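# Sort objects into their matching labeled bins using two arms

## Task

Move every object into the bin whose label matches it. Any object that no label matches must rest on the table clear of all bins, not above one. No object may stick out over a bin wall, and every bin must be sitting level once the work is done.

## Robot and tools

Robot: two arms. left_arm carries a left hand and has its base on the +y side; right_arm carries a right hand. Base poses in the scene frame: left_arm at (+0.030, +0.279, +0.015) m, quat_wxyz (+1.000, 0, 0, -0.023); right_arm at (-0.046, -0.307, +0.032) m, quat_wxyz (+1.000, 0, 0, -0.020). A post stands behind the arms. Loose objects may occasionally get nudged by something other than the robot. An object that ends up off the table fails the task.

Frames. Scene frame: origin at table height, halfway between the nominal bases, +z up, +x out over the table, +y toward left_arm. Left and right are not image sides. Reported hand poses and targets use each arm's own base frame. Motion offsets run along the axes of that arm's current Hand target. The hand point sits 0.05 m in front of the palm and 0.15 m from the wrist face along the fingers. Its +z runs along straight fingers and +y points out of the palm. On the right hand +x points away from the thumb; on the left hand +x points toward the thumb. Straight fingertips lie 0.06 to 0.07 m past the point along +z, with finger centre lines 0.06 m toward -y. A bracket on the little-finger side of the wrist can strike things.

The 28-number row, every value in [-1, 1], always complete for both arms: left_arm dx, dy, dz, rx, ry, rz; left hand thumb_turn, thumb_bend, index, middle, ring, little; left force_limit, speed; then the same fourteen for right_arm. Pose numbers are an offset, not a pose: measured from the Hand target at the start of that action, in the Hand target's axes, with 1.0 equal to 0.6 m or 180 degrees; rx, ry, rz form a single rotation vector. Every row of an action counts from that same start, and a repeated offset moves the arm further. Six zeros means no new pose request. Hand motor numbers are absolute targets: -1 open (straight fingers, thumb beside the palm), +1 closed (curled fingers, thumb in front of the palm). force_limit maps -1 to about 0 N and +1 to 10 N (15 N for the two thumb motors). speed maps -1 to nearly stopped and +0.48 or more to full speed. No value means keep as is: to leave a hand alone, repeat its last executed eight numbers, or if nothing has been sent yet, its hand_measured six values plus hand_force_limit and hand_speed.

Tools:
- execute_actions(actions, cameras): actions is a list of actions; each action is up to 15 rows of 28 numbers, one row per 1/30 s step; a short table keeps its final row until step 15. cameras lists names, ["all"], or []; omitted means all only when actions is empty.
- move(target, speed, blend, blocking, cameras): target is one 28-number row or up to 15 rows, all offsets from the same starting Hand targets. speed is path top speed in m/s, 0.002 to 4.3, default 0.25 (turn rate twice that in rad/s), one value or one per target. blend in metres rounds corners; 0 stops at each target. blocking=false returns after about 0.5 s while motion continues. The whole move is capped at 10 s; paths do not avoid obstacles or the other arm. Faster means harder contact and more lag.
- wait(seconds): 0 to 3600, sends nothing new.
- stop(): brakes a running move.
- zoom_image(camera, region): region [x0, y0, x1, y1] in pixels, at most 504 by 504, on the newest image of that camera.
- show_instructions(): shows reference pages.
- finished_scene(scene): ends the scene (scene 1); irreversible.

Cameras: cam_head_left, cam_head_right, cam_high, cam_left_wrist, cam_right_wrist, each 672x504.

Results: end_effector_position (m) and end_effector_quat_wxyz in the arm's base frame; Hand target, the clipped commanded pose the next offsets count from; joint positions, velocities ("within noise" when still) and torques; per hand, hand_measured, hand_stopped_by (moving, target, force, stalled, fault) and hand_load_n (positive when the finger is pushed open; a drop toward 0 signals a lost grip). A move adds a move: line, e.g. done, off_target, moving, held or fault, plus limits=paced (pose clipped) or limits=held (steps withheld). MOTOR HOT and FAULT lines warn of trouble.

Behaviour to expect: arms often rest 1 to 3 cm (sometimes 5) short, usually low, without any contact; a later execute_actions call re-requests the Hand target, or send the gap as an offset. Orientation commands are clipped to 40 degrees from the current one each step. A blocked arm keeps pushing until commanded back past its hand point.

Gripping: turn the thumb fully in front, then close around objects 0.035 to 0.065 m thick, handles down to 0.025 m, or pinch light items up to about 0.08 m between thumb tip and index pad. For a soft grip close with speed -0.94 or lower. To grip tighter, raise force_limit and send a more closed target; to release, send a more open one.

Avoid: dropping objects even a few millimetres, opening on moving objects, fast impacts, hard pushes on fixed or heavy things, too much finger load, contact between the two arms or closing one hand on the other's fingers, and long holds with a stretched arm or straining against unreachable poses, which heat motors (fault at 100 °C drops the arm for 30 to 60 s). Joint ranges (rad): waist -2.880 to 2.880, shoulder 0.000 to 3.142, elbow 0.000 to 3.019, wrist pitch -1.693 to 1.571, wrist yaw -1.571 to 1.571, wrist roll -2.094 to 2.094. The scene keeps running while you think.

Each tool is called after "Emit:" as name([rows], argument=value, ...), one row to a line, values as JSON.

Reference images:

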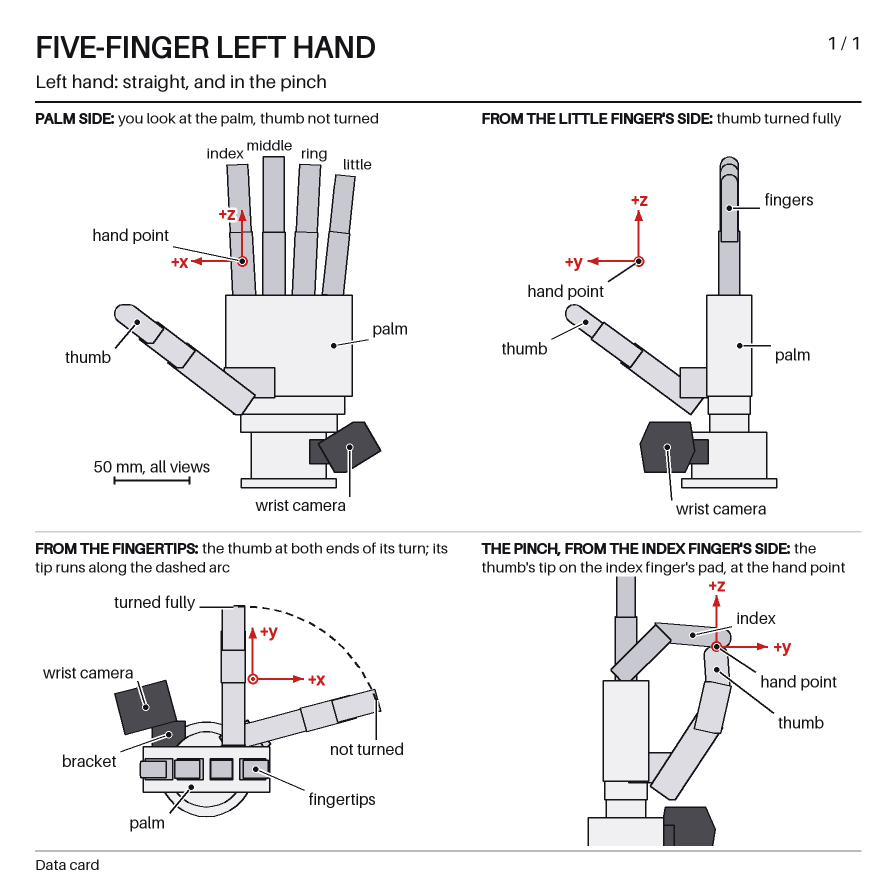

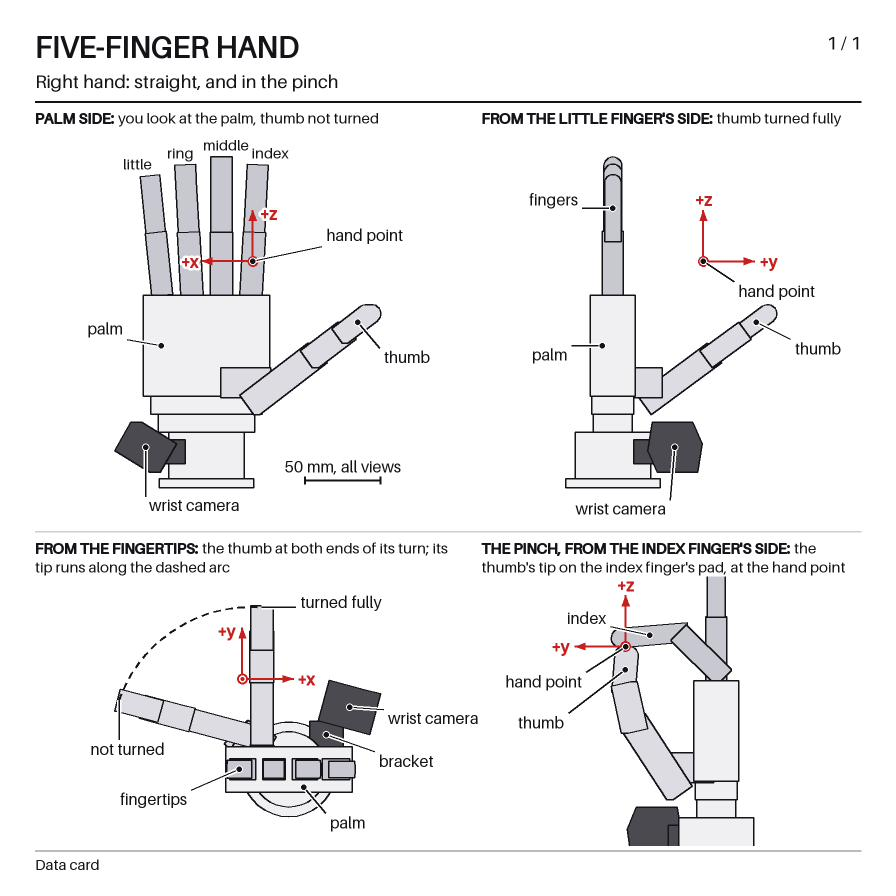

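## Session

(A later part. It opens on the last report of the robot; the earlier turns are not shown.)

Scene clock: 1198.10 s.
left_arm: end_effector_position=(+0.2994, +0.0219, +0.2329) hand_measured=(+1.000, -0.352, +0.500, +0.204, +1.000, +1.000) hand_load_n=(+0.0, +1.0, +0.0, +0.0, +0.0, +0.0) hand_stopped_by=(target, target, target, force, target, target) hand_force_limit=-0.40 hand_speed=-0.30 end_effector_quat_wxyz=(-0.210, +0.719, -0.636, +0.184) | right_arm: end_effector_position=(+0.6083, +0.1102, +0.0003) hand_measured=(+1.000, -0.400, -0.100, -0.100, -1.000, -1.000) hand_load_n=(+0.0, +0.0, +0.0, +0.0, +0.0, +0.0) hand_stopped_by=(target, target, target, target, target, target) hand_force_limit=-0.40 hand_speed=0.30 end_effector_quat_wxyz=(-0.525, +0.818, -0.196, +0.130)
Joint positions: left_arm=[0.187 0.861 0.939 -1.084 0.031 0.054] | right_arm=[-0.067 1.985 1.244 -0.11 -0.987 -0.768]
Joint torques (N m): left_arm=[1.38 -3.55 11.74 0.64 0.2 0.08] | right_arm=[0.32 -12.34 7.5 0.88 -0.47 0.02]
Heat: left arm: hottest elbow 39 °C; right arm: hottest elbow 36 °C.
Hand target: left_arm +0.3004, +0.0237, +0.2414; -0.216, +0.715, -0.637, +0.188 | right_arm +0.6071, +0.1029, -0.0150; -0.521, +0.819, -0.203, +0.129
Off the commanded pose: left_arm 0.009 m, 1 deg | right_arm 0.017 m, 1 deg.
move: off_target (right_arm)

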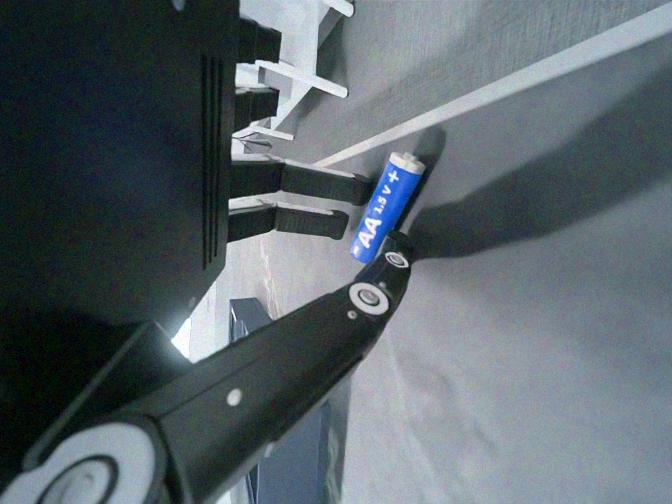

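Emit:
move(target=[0,0,0,0,0,0,1,-0.35,0.5,0.5,1,1,-0.4,-0.3,0,0.0,0.0,0,0,0,1,-0.4,0.5,0.5,-1,-1,-0.4,-0.9], speed=0.06, cameras=["cam_right_wrist"])

Emit:
zoom_image(camera="cam_right_wrist", region=[220, 130, 500, 340])

Scene clock: 1204.87 s.
left_arm: end_effector_position=(+0.2994, +0.0219, +0.2329) hand_measured=(+1.000, -0.352, +0.500, +0.204, +1.000, +1.000) hand_load_n=(+0.0, +1.0, +0.0, +0.0, +0.0, +0.0) hand_stopped_by=(target, target, target, force, target, target) hand_force_limit=-0.40 hand_speed=-0.30 end_effector_quat_wxyz=(-0.210, +0.719, -0.636, +0.184) | right_arm: end_effector_position=(+0.6083, +0.1102, -0.0009) hand_measured=(+1.000, -0.402, +0.242, +0.186, -1.000, -1.000) hand_load_n=(+0.0, +4.0, +2.5, +2.0, +0.0, +0.0) hand_stopped_by=(target, target, force, force, target, target) hand_force_limit=-0.40 hand_speed=-0.90 end_effector_quat_wxyz=(-0.525, +0.818, -0.197, +0.129)
Joint positions: left_arm=[0.187 0.861 0.939 -1.084 0.031 0.054] | right_arm=[-0.067 1.988 1.244 -0.109 -0.987 -0.768]
Joint torques (N m): left_arm=[1.03 -3.02 11.62 0.62 0.18 0.08] | right_arm=[0.38 -12.45 7.53 0.87 -0.48 0.03]
Heat: left arm: hottest elbow 39 °C; right arm: hottest elbow 36 °C.
Hand target: left_arm +0.3004, +0.0237, +0.2414; -0.216, +0.715, -0.637, +0.188 | right_arm +0.6071, +0.1029, -0.0150; -0.521, +0.819, -0.203, +0.129
Off the commanded pose: left_arm 0.009 m, 1 deg | right_arm 0.016 m, 1 deg.
move: done

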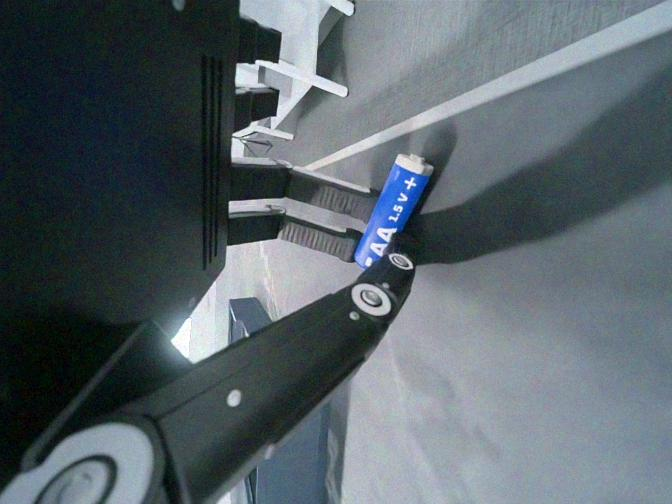

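Scaled by 1.800 from the camera's image (finer frame: 960x720).

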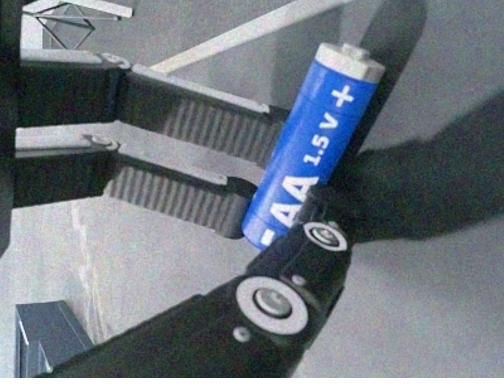

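Emit:
move(target=[0,0,0,0,0,0,1,-0.35,0.5,0.5,1,1,-0.4,-0.3,0,-0.09,-0.042,0,0,0,1,-0.4,0.5,0.5,-1,-1,-0.4,-0.9], speed=0.06, cameras=["cam_right_wrist"])

Scene clock: 1209.20 s.
left_arm: end_effector_position=(+0.2994, +0.0219, +0.2329) hand_measured=(+1.000, -0.352, +0.500, +0.204, +1.000, +1.000) hand_load_n=(+0.0, +1.0, +0.0, +0.0, +0.0, +0.0) hand_stopped_by=(target, target, target, force, target, target) hand_force_limit=-0.40 hand_speed=-0.30 end_effector_quat_wxyz=(-0.210, +0.719, -0.636, +0.184) | right_arm: end_effector_position=(+0.5951, +0.1109, +0.0335) hand_measured=(+1.000, -0.402, +0.242, +0.186, -1.000, -1.000) hand_load_n=(-0.5, +5.0, +2.5, +2.0, +0.0, +0.0) hand_stopped_by=(target, target, force, force, target, target) hand_force_limit=-0.40 hand_speed=-0.90 end_effector_quat_wxyz=(-0.522, +0.820, -0.207, +0.114)
Joint positions: left_arm=[0.187 0.861 0.939 -1.084 0.031 0.054] | right_arm=[-0.067 1.912 1.244 -0.223 -0.985 -0.768]
Joint torques (N m): left_arm=[1.26 -2.84 11.75 0.55 0.2 0.14] | right_arm=[0.32 -13.92 10.61 0.27 -0.55 0.03]
Heat: left arm: hottest elbow 39 °C; right arm: hottest elbow 36 °C.
Hand target: left_arm +0.3004, +0.0237, +0.2414; -0.216, +0.715, -0.637, +0.188 | right_arm +0.6071, +0.1029, +0.0446; -0.521, +0.819, -0.203, +0.128
Off the commanded pose: left_arm 0.009 m, 1 deg | right_arm 0.018 m, 2 deg.
move: off_target (right_arm)

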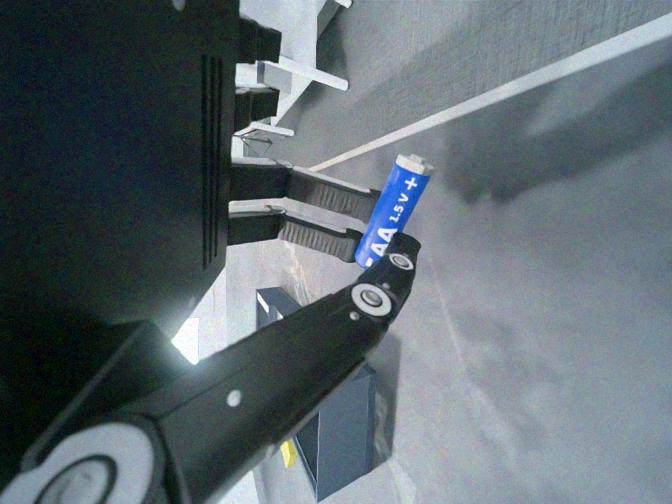

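Emit:
move(target=[0,0,0,0,0,0,1,-0.35,0.5,0.5,1,1,-0.4,-0.3,0,-0.16,-0.075,0,0,0,1,-0.4,0.5,0.5,-1,-1,-0.4,-0.9], speed=0.1, cameras=["cam_high","cam_head_left"])

Emit:
zoom_image(camera="cam_high", region=[230, 110, 430, 260])

Emit:
zoom_image(camera="cam_head_left", region=[230, 200, 350, 290])

Scene clock: 1218.03 s.
left_arm: end_effector_position=(+0.2994, +0.0219, +0.2329) hand_measured=(+1.000, -0.352, +0.500, +0.204, +1.000, +1.000) hand_load_n=(+0.0, +1.0, +0.5, +0.0, +0.0, -0.5) hand_stopped_by=(target, target, target, force, target, target) hand_force_limit=-0.40 hand_speed=-0.30 end_effector_quat_wxyz=(-0.210, +0.719, -0.636, +0.184) | right_arm: end_effector_position=(+0.5927, +0.1110, +0.1353) hand_measured=(+1.000, -0.402, +0.242, +0.186, -1.000, -1.000) hand_load_n=(+0.0, +5.0, +2.5, +2.0, +0.0, +0.0) hand_stopped_by=(target, target, force, force, target, target) hand_force_limit=-0.40 hand_speed=-0.90 end_effector_quat_wxyz=(-0.521, +0.820, -0.209, +0.110)
Joint positions: left_arm=[0.187 0.861 0.939 -1.084 0.031 0.054] | right_arm=[-0.067 1.771 1.345 -0.474 -0.985 -0.768]
Joint torques (N m): left_arm=[1.08 -3.25 11.92 0.61 0.15 0.09] | right_arm=[0.38 -12.69 12.94 0.2 -0.57 0.03]
Heat: left arm: hottest elbow 39 °C; right arm: hottest elbow 37 °C.
Hand target: left_arm +0.3004, +0.0237, +0.2414; -0.216, +0.715, -0.637, +0.188 | right_arm +0.6071, +0.1028, +0.1506; -0.521, +0.819, -0.203, +0.128
Off the commanded pose: left_arm 0.009 m, 1 deg | right_arm 0.023 m, 2 deg.
move: off_target (right_arm)
Images, in order (width x height): cam_head_left 672x504, cam_high 672x504.

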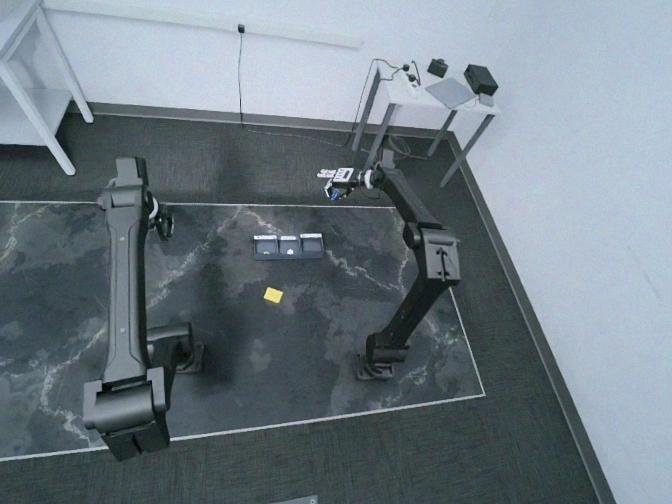

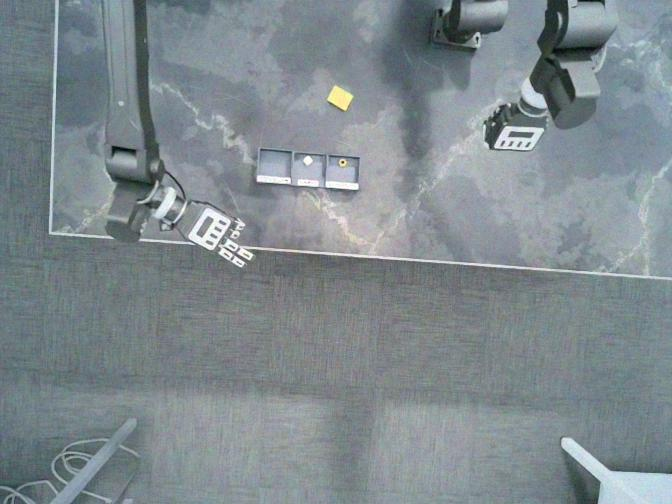

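Scaled by 2.520 from the camera's image (finer frame: 960x720).

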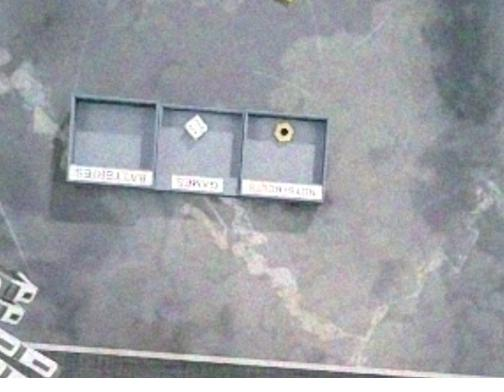

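Scaled by 4.200 from the camera's image (finer frame: 960x720).

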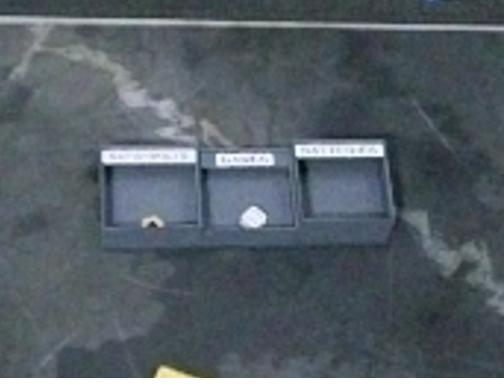

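Emit:
move([
  [0,0,0,0,0,0,1,-0.35,0.5,0.5,1,1,-0.4,-0.3,-0.3084,0.0637,0.0607,-0.1631,0.2388,0.2076,1,-0.4,0.5,0.5,-1,-1,-0.4,-0.9],
], speed=0.14, cameras=["cam_right_wrist","cam_high","cam_head_left"])

Emit:
zoom_image(camera="cam_high", region=[230, 110, 430, 260])

Emit:
zoom_image(camera="cam_head_left", region=[230, 200, 350, 290])

Scene clock: 1242.00 s.
left_arm: end_effector_position=(+0.2994, +0.0219, +0.2329) hand_measured=(+1.000, -0.352, +0.500, +0.204, +1.000, +1.000) hand_load_n=(+0.0, +1.0, +0.0, +0.0, +0.0, +0.0) hand_stopped_by=(target, target, target, force, target, target) hand_force_limit=-0.40 hand_speed=-0.30 end_effector_quat_wxyz=(-0.210, +0.719, -0.636, +0.184) | right_arm: end_effector_position=(+0.4531, +0.2001, +0.0986) hand_measured=(+1.000, -0.402, +0.242, +0.186, -1.000, -1.000) hand_load_n=(+0.0, +4.5, +2.5, +2.0, +0.0, +0.0) hand_stopped_by=(target, target, force, force, target, target) hand_force_limit=-0.40 hand_speed=-0.90 end_effector_quat_wxyz=(-0.210, +0.713, -0.641, +0.191)
Joint positions: left_arm=[0.187 0.861 0.939 -1.084 0.031 0.054] | right_arm=[0.39 1.457 1.033 -0.589 0.156 0.239]
Joint torques (N m): left_arm=[1.38 -3.72 11.85 1.01 0.21 0.1] | right_arm=[2.26 -8.64 9.83 0.25 0.17 0.22]
Heat: left arm: hottest elbow 39 °C; right arm: hottest elbow 40 °C.
Hand target: left_arm +0.3004, +0.0237, +0.2414; -0.216, +0.715, -0.637, +0.188 | right_arm +0.4511, +0.2038, +0.1007; -0.211, +0.713, -0.642, +0.190
Off the commanded pose: left_arm 0.009 m, 1 deg | right_arm 0.005 m, 0 deg.
move: done
Images, in order (width x height): cam_head_left 672x504, cam_high 672x504, cam_right_wrist 672x504.

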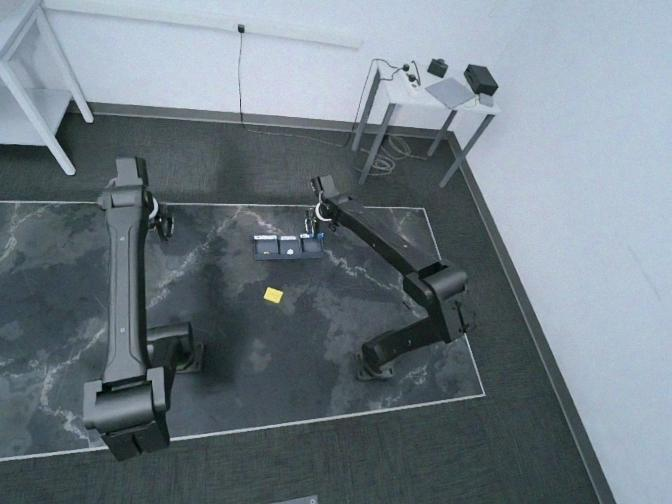

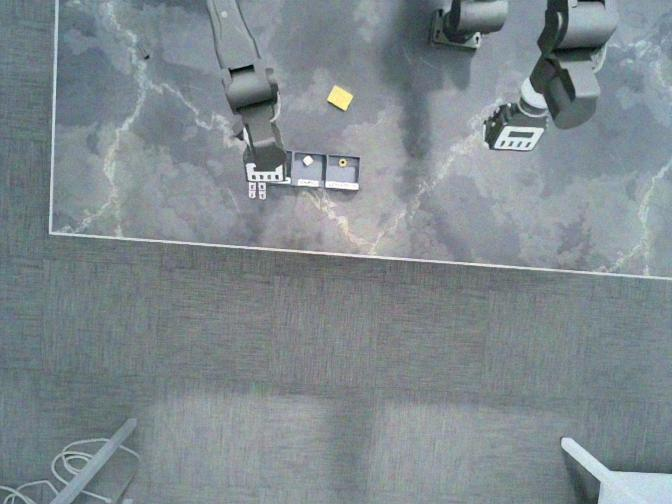

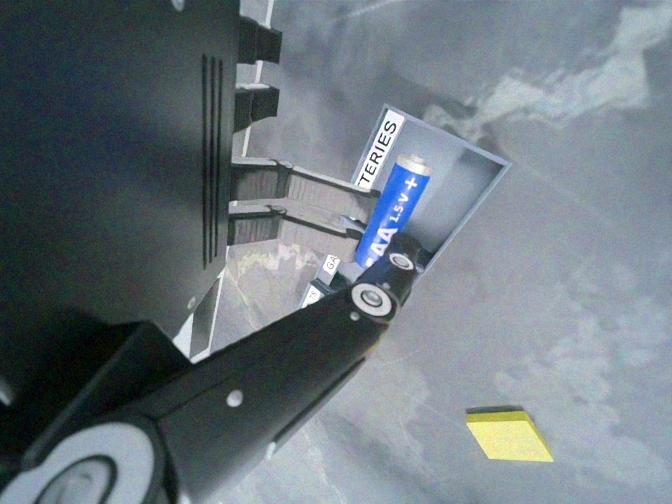

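Scaled by 2.520 from the camera's image (finer frame: 960x720).

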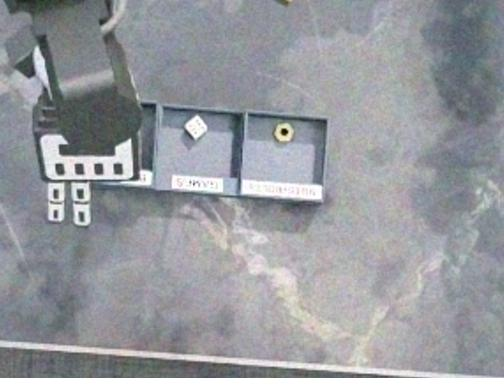

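Scaled by 4.200 from the camera's image (finer frame: 960x720).

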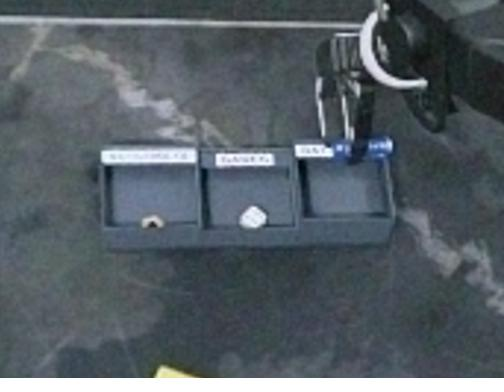

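Emit:
move([
  [0,0,0,0,0,0,1,-0.35,0.5,0.5,1,1,-0.4,-0.3,-0.0178,0.0282,0.0532,0,0,0,1,-0.4,0.5,0.5,-1,-1,-0.4,-0.9],
  [0,0,0,0,0,0,1,-0.35,0.5,0.5,1,1,-0.4,-0.3,-0.0178,0.0282,0.0532,0,0,0,1,-0.4,0.5,0.5,1,1,-0.4,-0.3],
], speed=0.1, cameras=["cam_right_wrist","cam_high","cam_head_left"])

Emit:
zoom_image(camera="cam_head_left", region=[230, 200, 350, 290])

Scene clock: 1258.23 s.
left_arm: end_effector_position=(+0.2994, +0.0219, +0.2329) hand_measured=(+1.000, -0.352, +0.500, +0.204, +1.000, +1.000) hand_load_n=(+0.0, +1.0, +0.0, +0.0, +0.5, +0.0) hand_stopped_by=(target, target, target, force, target, target) hand_force_limit=-0.40 hand_speed=-0.30 end_effector_quat_wxyz=(-0.210, +0.719, -0.636, +0.184) | right_arm: end_effector_position=(+0.4540, +0.2096, +0.0685) hand_measured=(+1.000, -0.402, +0.242, +0.188, +0.346, +1.000) hand_load_n=(+2.5, +8.5, +2.0, +0.0, +3.0, +0.0) hand_stopped_by=(target, target, force, force, force, target) hand_force_limit=-0.40 hand_speed=-0.30 end_effector_quat_wxyz=(-0.209, +0.713, -0.642, +0.191)
Joint positions: left_arm=[0.187 0.861 0.939 -1.084 0.031 0.054] | right_arm=[0.409 1.508 1.002 -0.514 0.167 0.258]
Joint torques (N m): left_arm=[1.38 -3.37 11.73 0.34 0.19 0.08] | right_arm=[2.26 -8.35 8.75 0.9 0.16 0.23]
Heat: left arm: hottest elbow 39 °C; right arm: hottest elbow 38 °C.
Hand target: left_arm +0.3004, +0.0237, +0.2414; -0.216, +0.715, -0.637, +0.188 | right_arm +0.4532, +0.2148, +0.0648; -0.211, +0.712, -0.642, +0.190
Off the commanded pose: left_arm 0.009 m, 1 deg | right_arm 0.006 m, 0 deg.
move: done
Images, in order (width x height): cam_head_left 672x504, cam_high 672x504, cam_right_wrist 672x504.

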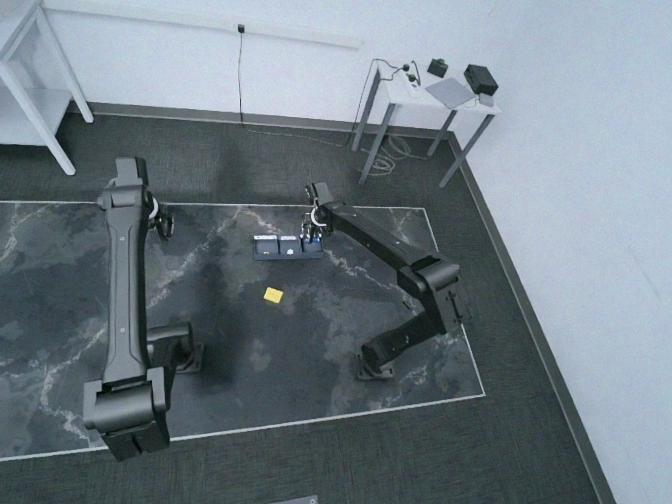

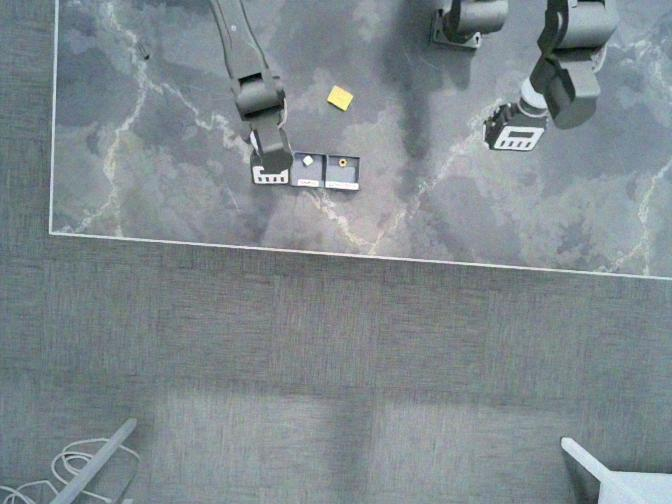

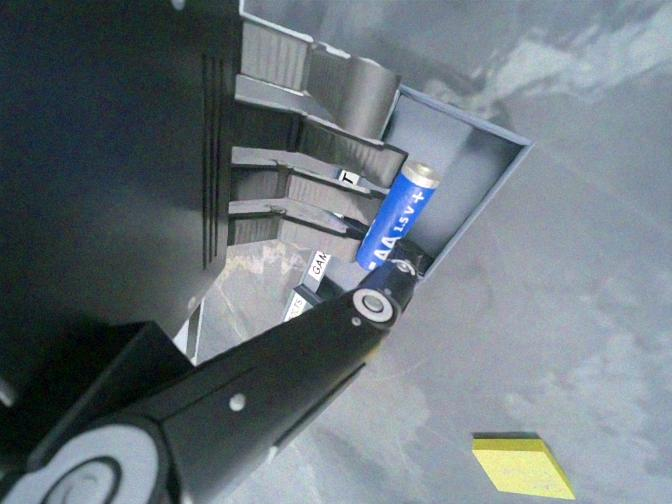

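Scaled by 4.200 from the camera's image (finer frame: 960x720).

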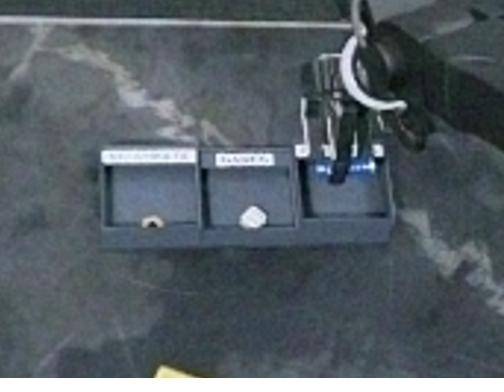

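Emit:
move(target=[0,0,0,0,0,0,1,-0.35,0.5,0.5,1,1,-0.4,-0.3,0.0003,0.029,0.0508,0,0,0,1,-0.4,0.5,0.5,1,1,-0.4,-0.3], speed=0.06, cameras=["cam_right_wrist","cam_head_left"])

Emit:
zoom_image(camera="cam_head_left", region=[230, 200, 350, 290])

Emit:
zoom_image(camera="cam_right_wrist", region=[220, 50, 540, 340])

Scene clock: 1265.87 s.
left_arm: end_effector_position=(+0.2994, +0.0219, +0.2329) hand_measured=(+1.000, -0.352, +0.500, +0.204, +1.000, +1.000) hand_load_n=(+0.0, +1.0, +0.0, +0.0, +0.5, +0.0) hand_stopped_by=(target, target, target, force, target, target) hand_force_limit=-0.40 hand_speed=-0.30 end_effector_quat_wxyz=(-0.210, +0.719, -0.636, +0.184) | right_arm: end_effector_position=(+0.4573, +0.2111, +0.0364) hand_measured=(+1.000, -0.402, +0.242, +0.188, +0.346, +1.000) hand_load_n=(+2.5, +8.0, +2.5, +0.0, +3.0, +0.0) hand_stopped_by=(target, target, force, force, force, target) hand_force_limit=-0.40 hand_speed=-0.30 end_effector_quat_wxyz=(-0.211, +0.712, -0.642, +0.192)
Joint positions: left_arm=[0.187 0.861 0.939 -1.084 0.031 0.054] | right_arm=[0.409 1.561 0.964 -0.416 0.167 0.258]
Joint torques (N m): left_arm=[1.26 -3.66 11.95 0.28 0.22 0.09] | right_arm=[2.14 -8.29 8.16 0.96 0.14 0.2]
Heat: left arm: hottest elbow 39 °C; right arm: hottest elbow 38 °C.
Hand target: left_arm +0.3004, +0.0237, +0.2414; -0.216, +0.715, -0.637, +0.188 | right_arm +0.4551, +0.2148, +0.0297; -0.211, +0.712, -0.642, +0.190
Off the commanded pose: left_arm 0.009 m, 1 deg | right_arm 0.008 m, 0 deg.
move: done
Images, in order (width x height): cam_head_left 672x504, cam_right_wrist 672x504.

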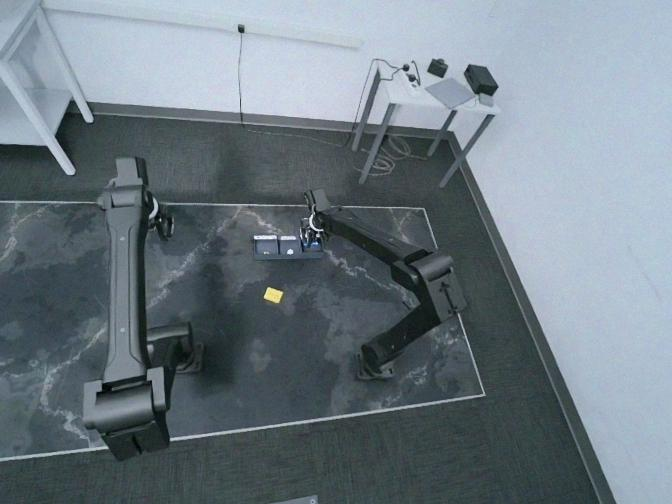

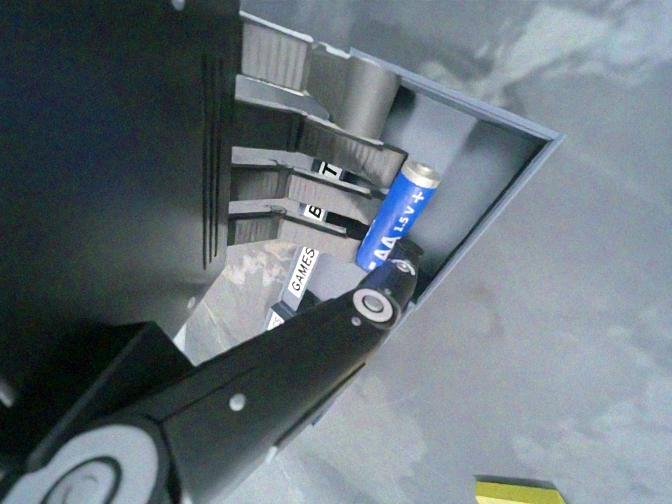

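Scaled by 4.200 from the camera's image (finer frame: 960x720).

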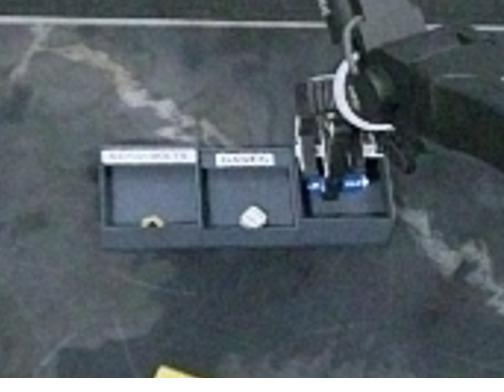

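Scaled by 1.575 from the camera's image (finer frame: 960x720).

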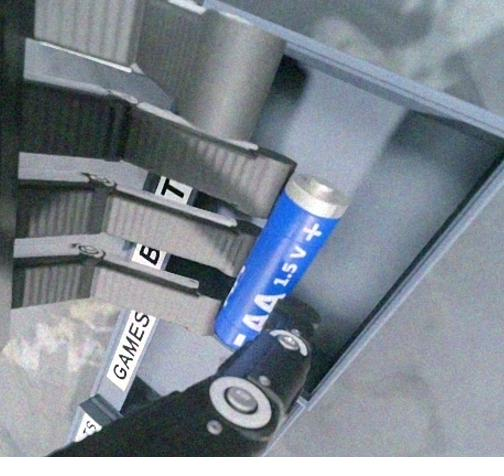

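Emit:
move(target=[0,0,0,0,0,0,1,-0.35,0.5,0.5,1,1,-0.4,-0.3,0.0116,0.0173,0.0245,0,0,0,1,-0.4,0.5,0.5,1,1,-0.4,-0.3], speed=0.05, cameras=["cam_right_wrist","cam_head_left"])

Emit:
zoom_image(camera="cam_head_left", region=[230, 200, 350, 290])

Emit:
zoom_image(camera="cam_right_wrist", region=[220, 50, 540, 340])

Scene clock: 1273.00 s.
left_arm: end_effector_position=(+0.2994, +0.0219, +0.2329) hand_measured=(+1.000, -0.352, +0.500, +0.204, +1.000, +1.000) hand_load_n=(+0.0, +1.0, +0.0, +0.0, +0.0, +0.0) hand_stopped_by=(target, target, target, force, target, target) hand_force_limit=-0.40 hand_speed=-0.30 end_effector_quat_wxyz=(-0.210, +0.719, -0.636, +0.184) | right_arm: end_effector_position=(+0.4568, +0.2117, +0.0223) hand_measured=(+1.000, -0.402, +0.242, +0.188, +0.346, +1.000) hand_load_n=(+2.5, +8.5, +2.0, +0.0, +3.0, +0.0) hand_stopped_by=(target, target, force, force, force, target) hand_force_limit=-0.40 hand_speed=-0.30 end_effector_quat_wxyz=(-0.217, +0.711, -0.641, +0.192)
Joint positions: left_arm=[0.187 0.861 0.939 -1.084 0.031 0.054] | right_arm=[0.409 1.58 0.938 -0.361 0.163 0.258]
Joint torques (N m): left_arm=[0.85 -3.19 11.6 0.47 0.22 0.07] | right_arm=[0.79 -8.18 7.68 0.91 -0.02 0.07]
Heat: left arm: hottest elbow 40 °C; right arm: hottest elbow 38 °C.
Hand target: left_arm +0.3004, +0.0237, +0.2414; -0.216, +0.715, -0.637, +0.188 | right_arm +0.4552, +0.2078, +0.0117; -0.211, +0.712, -0.642, +0.190
Off the commanded pose: left_arm 0.009 m, 1 deg | right_arm 0.011 m, 1 deg.
move: off_target (right_arm)
Images, in order (width x height): cam_head_left 672x504, cam_right_wrist 672x504.

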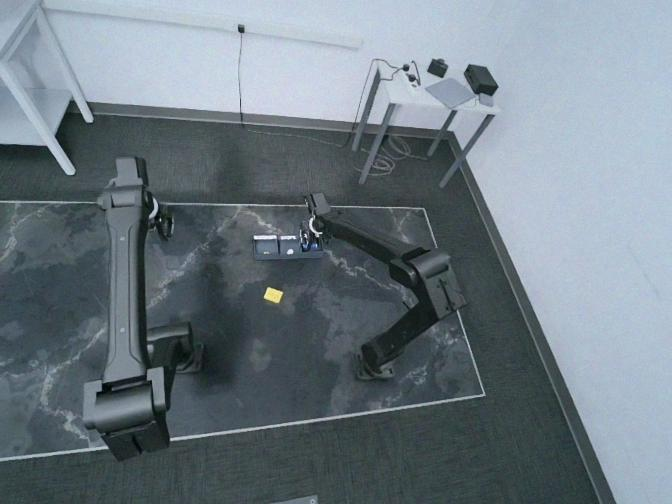

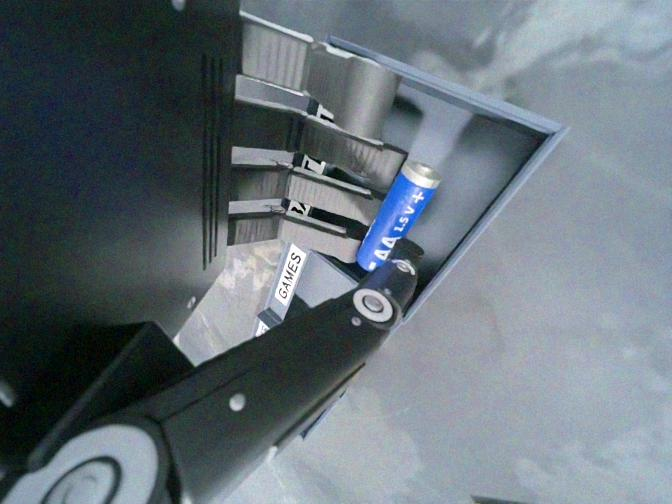

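Scaled by 4.200 from the camera's image (finer frame: 960x720).

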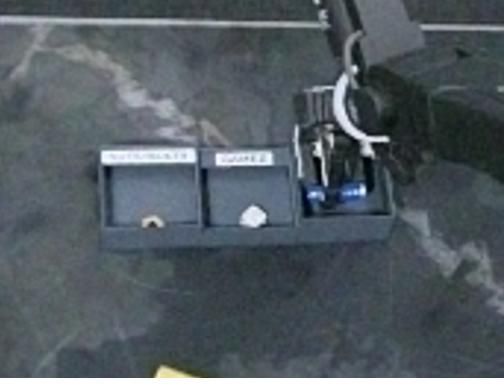

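Scaled by 1.575 from the camera's image (finer frame: 960x720).

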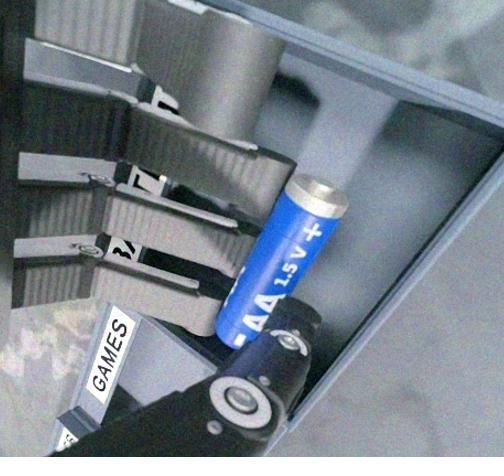

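Emit:
move([
  [0,0,0,0,0,0,1,-0.35,0.5,0.5,1,1,-0.4,-0.3,0,-0.0182,-0.028,0,0,0,1,-0.4,0.5,0.5,1,1,-0.4,-0.3],
  [0,0,0,0,0,0,1,-0.35,0.5,0.5,1,1,-0.4,-0.3,0.0198,-0.0163,-0.0292,0,0,0,1,-0.4,0.5,0.5,1,1,-0.4,-0.3],
  [0,0,0,0,0,0,1,-0.35,0.5,0.5,1,1,-0.4,-0.3,0.0198,0,-0.004,0,0,0,1,-0.4,0.5,0.5,1,1,-0.4,-0.3],
], speed=0.05, cameras=["cam_right_wrist","cam_head_left"])

Emit:
zoom_image(camera="cam_head_left", region=[230, 200, 350, 290])

Emit:
zoom_image(camera="cam_right_wrist", region=[220, 50, 540, 340])

Scene clock: 1284.27 s.
left_arm: end_effector_position=(+0.2994, +0.0219, +0.2329) hand_measured=(+1.000, -0.352, +0.500, +0.204, +1.000, +1.000) hand_load_n=(+0.0, +1.0, +0.5, +0.0, +0.0, +0.0) hand_stopped_by=(target, target, target, force, target, target) hand_force_limit=-0.40 hand_speed=-0.30 end_effector_quat_wxyz=(-0.210, +0.719, -0.636, +0.184) | right_arm: end_effector_position=(+0.4552, +0.2004, +0.0216) hand_measured=(+1.000, -0.402, +0.242, +0.188, +0.346, +1.000) hand_load_n=(+2.5, +8.5, +2.0, +0.0, +3.0, +0.0) hand_stopped_by=(target, target, force, force, force, target) hand_force_limit=-0.40 hand_speed=-0.30 end_effector_quat_wxyz=(-0.215, +0.711, -0.642, +0.190)
Joint positions: left_arm=[0.187 0.861 0.939 -1.084 0.031 0.054] | right_arm=[0.386 1.57 0.924 -0.36 0.149 0.24]
Joint torques (N m): left_arm=[0.97 -3.78 11.81 0.77 0.19 0.07] | right_arm=[0.56 -8 7.86 0.9 -0.01 0.04]
Heat: left arm: hottest elbow 40 °C; right arm: hottest elbow 37 °C.
Hand target: left_arm +0.3004, +0.0237, +0.2414; -0.216, +0.715, -0.637, +0.188 | right_arm +0.4551, +0.1959, +0.0138; -0.211, +0.712, -0.642, +0.190
Off the commanded pose: left_arm 0.009 m, 1 deg | right_arm 0.009 m, 1 deg.
move: done
Images, in order (width x height): cam_head_left 672x504, cam_right_wrist 672x504.

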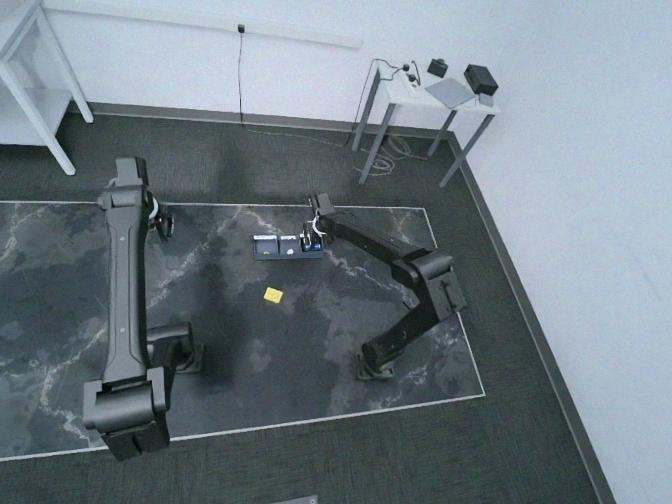

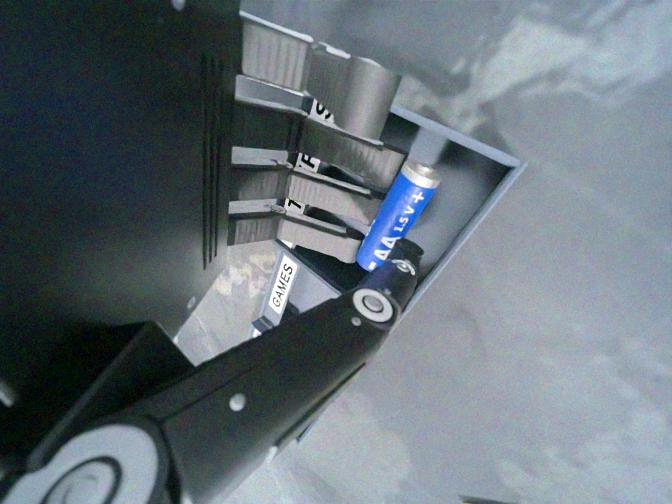

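Scaled by 4.200 from the camera's image (finer frame: 960x720).

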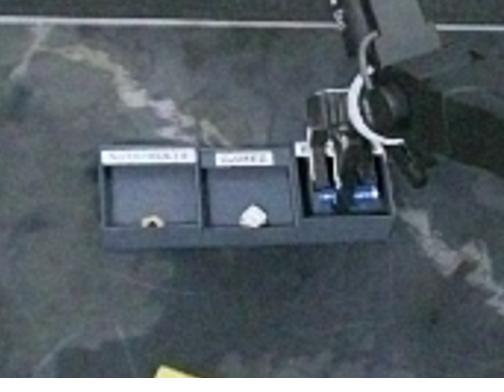

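Scaled by 1.575 from the camera's image (finer frame: 960x720).

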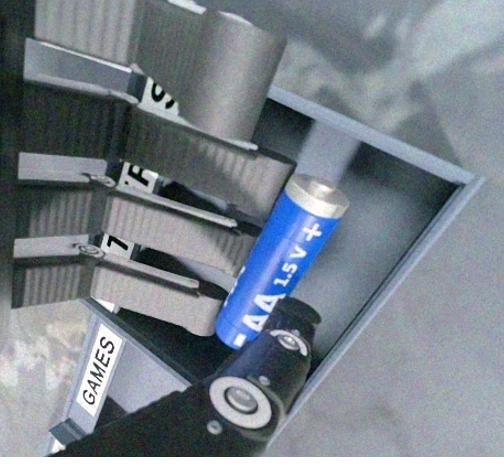

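Emit:
move(target=[0,0,0,0,0,0,1,-0.35,0.5,0.5,1,1,-0.4,-0.3,0,0,0,0,0,0,1,-0.58,0.5,0.5,1,1,-0.4,-0.9], speed=0.05, cameras=["cam_right_wrist","cam_head_left"])

Emit:
zoom_image(camera="cam_right_wrist", region=[220, 50, 540, 340])

Scene clock: 1289.63 s.
left_arm: end_effector_position=(+0.2994, +0.0219, +0.2329) hand_measured=(+1.000, -0.352, +0.500, +0.204, +1.000, +1.000) hand_load_n=(+0.0, +1.0, +0.0, +0.0, +0.5, +0.0) hand_stopped_by=(target, target, target, force, target, target) hand_force_limit=-0.40 hand_speed=-0.30 end_effector_quat_wxyz=(-0.210, +0.719, -0.636, +0.184) | right_arm: end_effector_position=(+0.4551, +0.2004, +0.0216) hand_measured=(+1.000, -0.580, +0.244, +0.188, +0.346, +1.000) hand_load_n=(+0.0, +0.0, +0.0, +0.0, +0.0, +0.0) hand_stopped_by=(target, target, force, force, force, target) hand_force_limit=-0.40 hand_speed=-0.90 end_effector_quat_wxyz=(-0.215, +0.711, -0.642, +0.190)
Joint positions: left_arm=[0.187 0.861 0.939 -1.084 0.031 0.054] | right_arm=[0.386 1.57 0.924 -0.36 0.149 0.24]
Joint torques (N m): left_arm=[1.14 -3.19 11.88 0.43 0.2 0.1] | right_arm=[0.62 -8.18 7.87 0.92 0 0.04]
Heat: left arm: hottest elbow 40 °C; right arm: hottest elbow 37 °C.
Hand target: left_arm +0.3004, +0.0237, +0.2414; -0.216, +0.715, -0.637, +0.188 | right_arm +0.4551, +0.1959, +0.0137; -0.211, +0.713, -0.642, +0.190
Off the commanded pose: left_arm 0.009 m, 1 deg | right_arm 0.009 m, 0 deg.
move: done
Images, in order (width x height): cam_head_left 672x504, cam_right_wrist 672x504.

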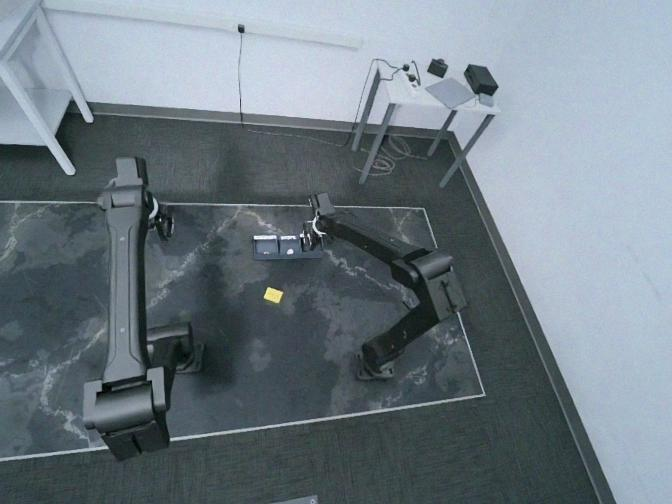

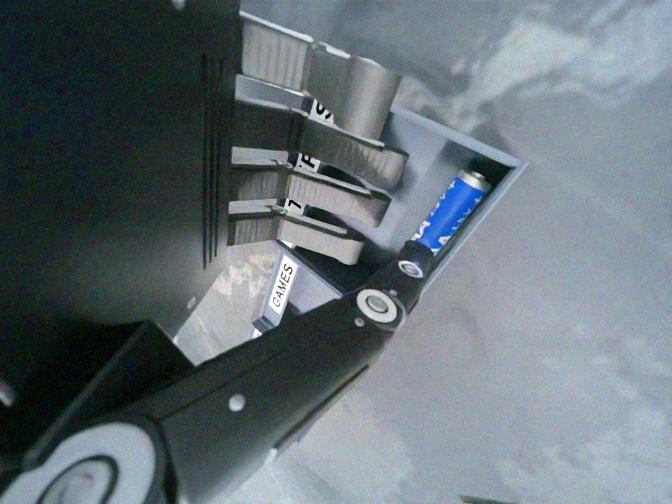

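Scaled by 1.575 from the camera's image (finer frame: 960x720).

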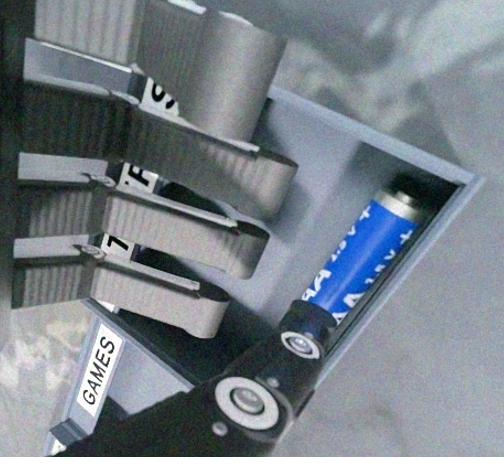

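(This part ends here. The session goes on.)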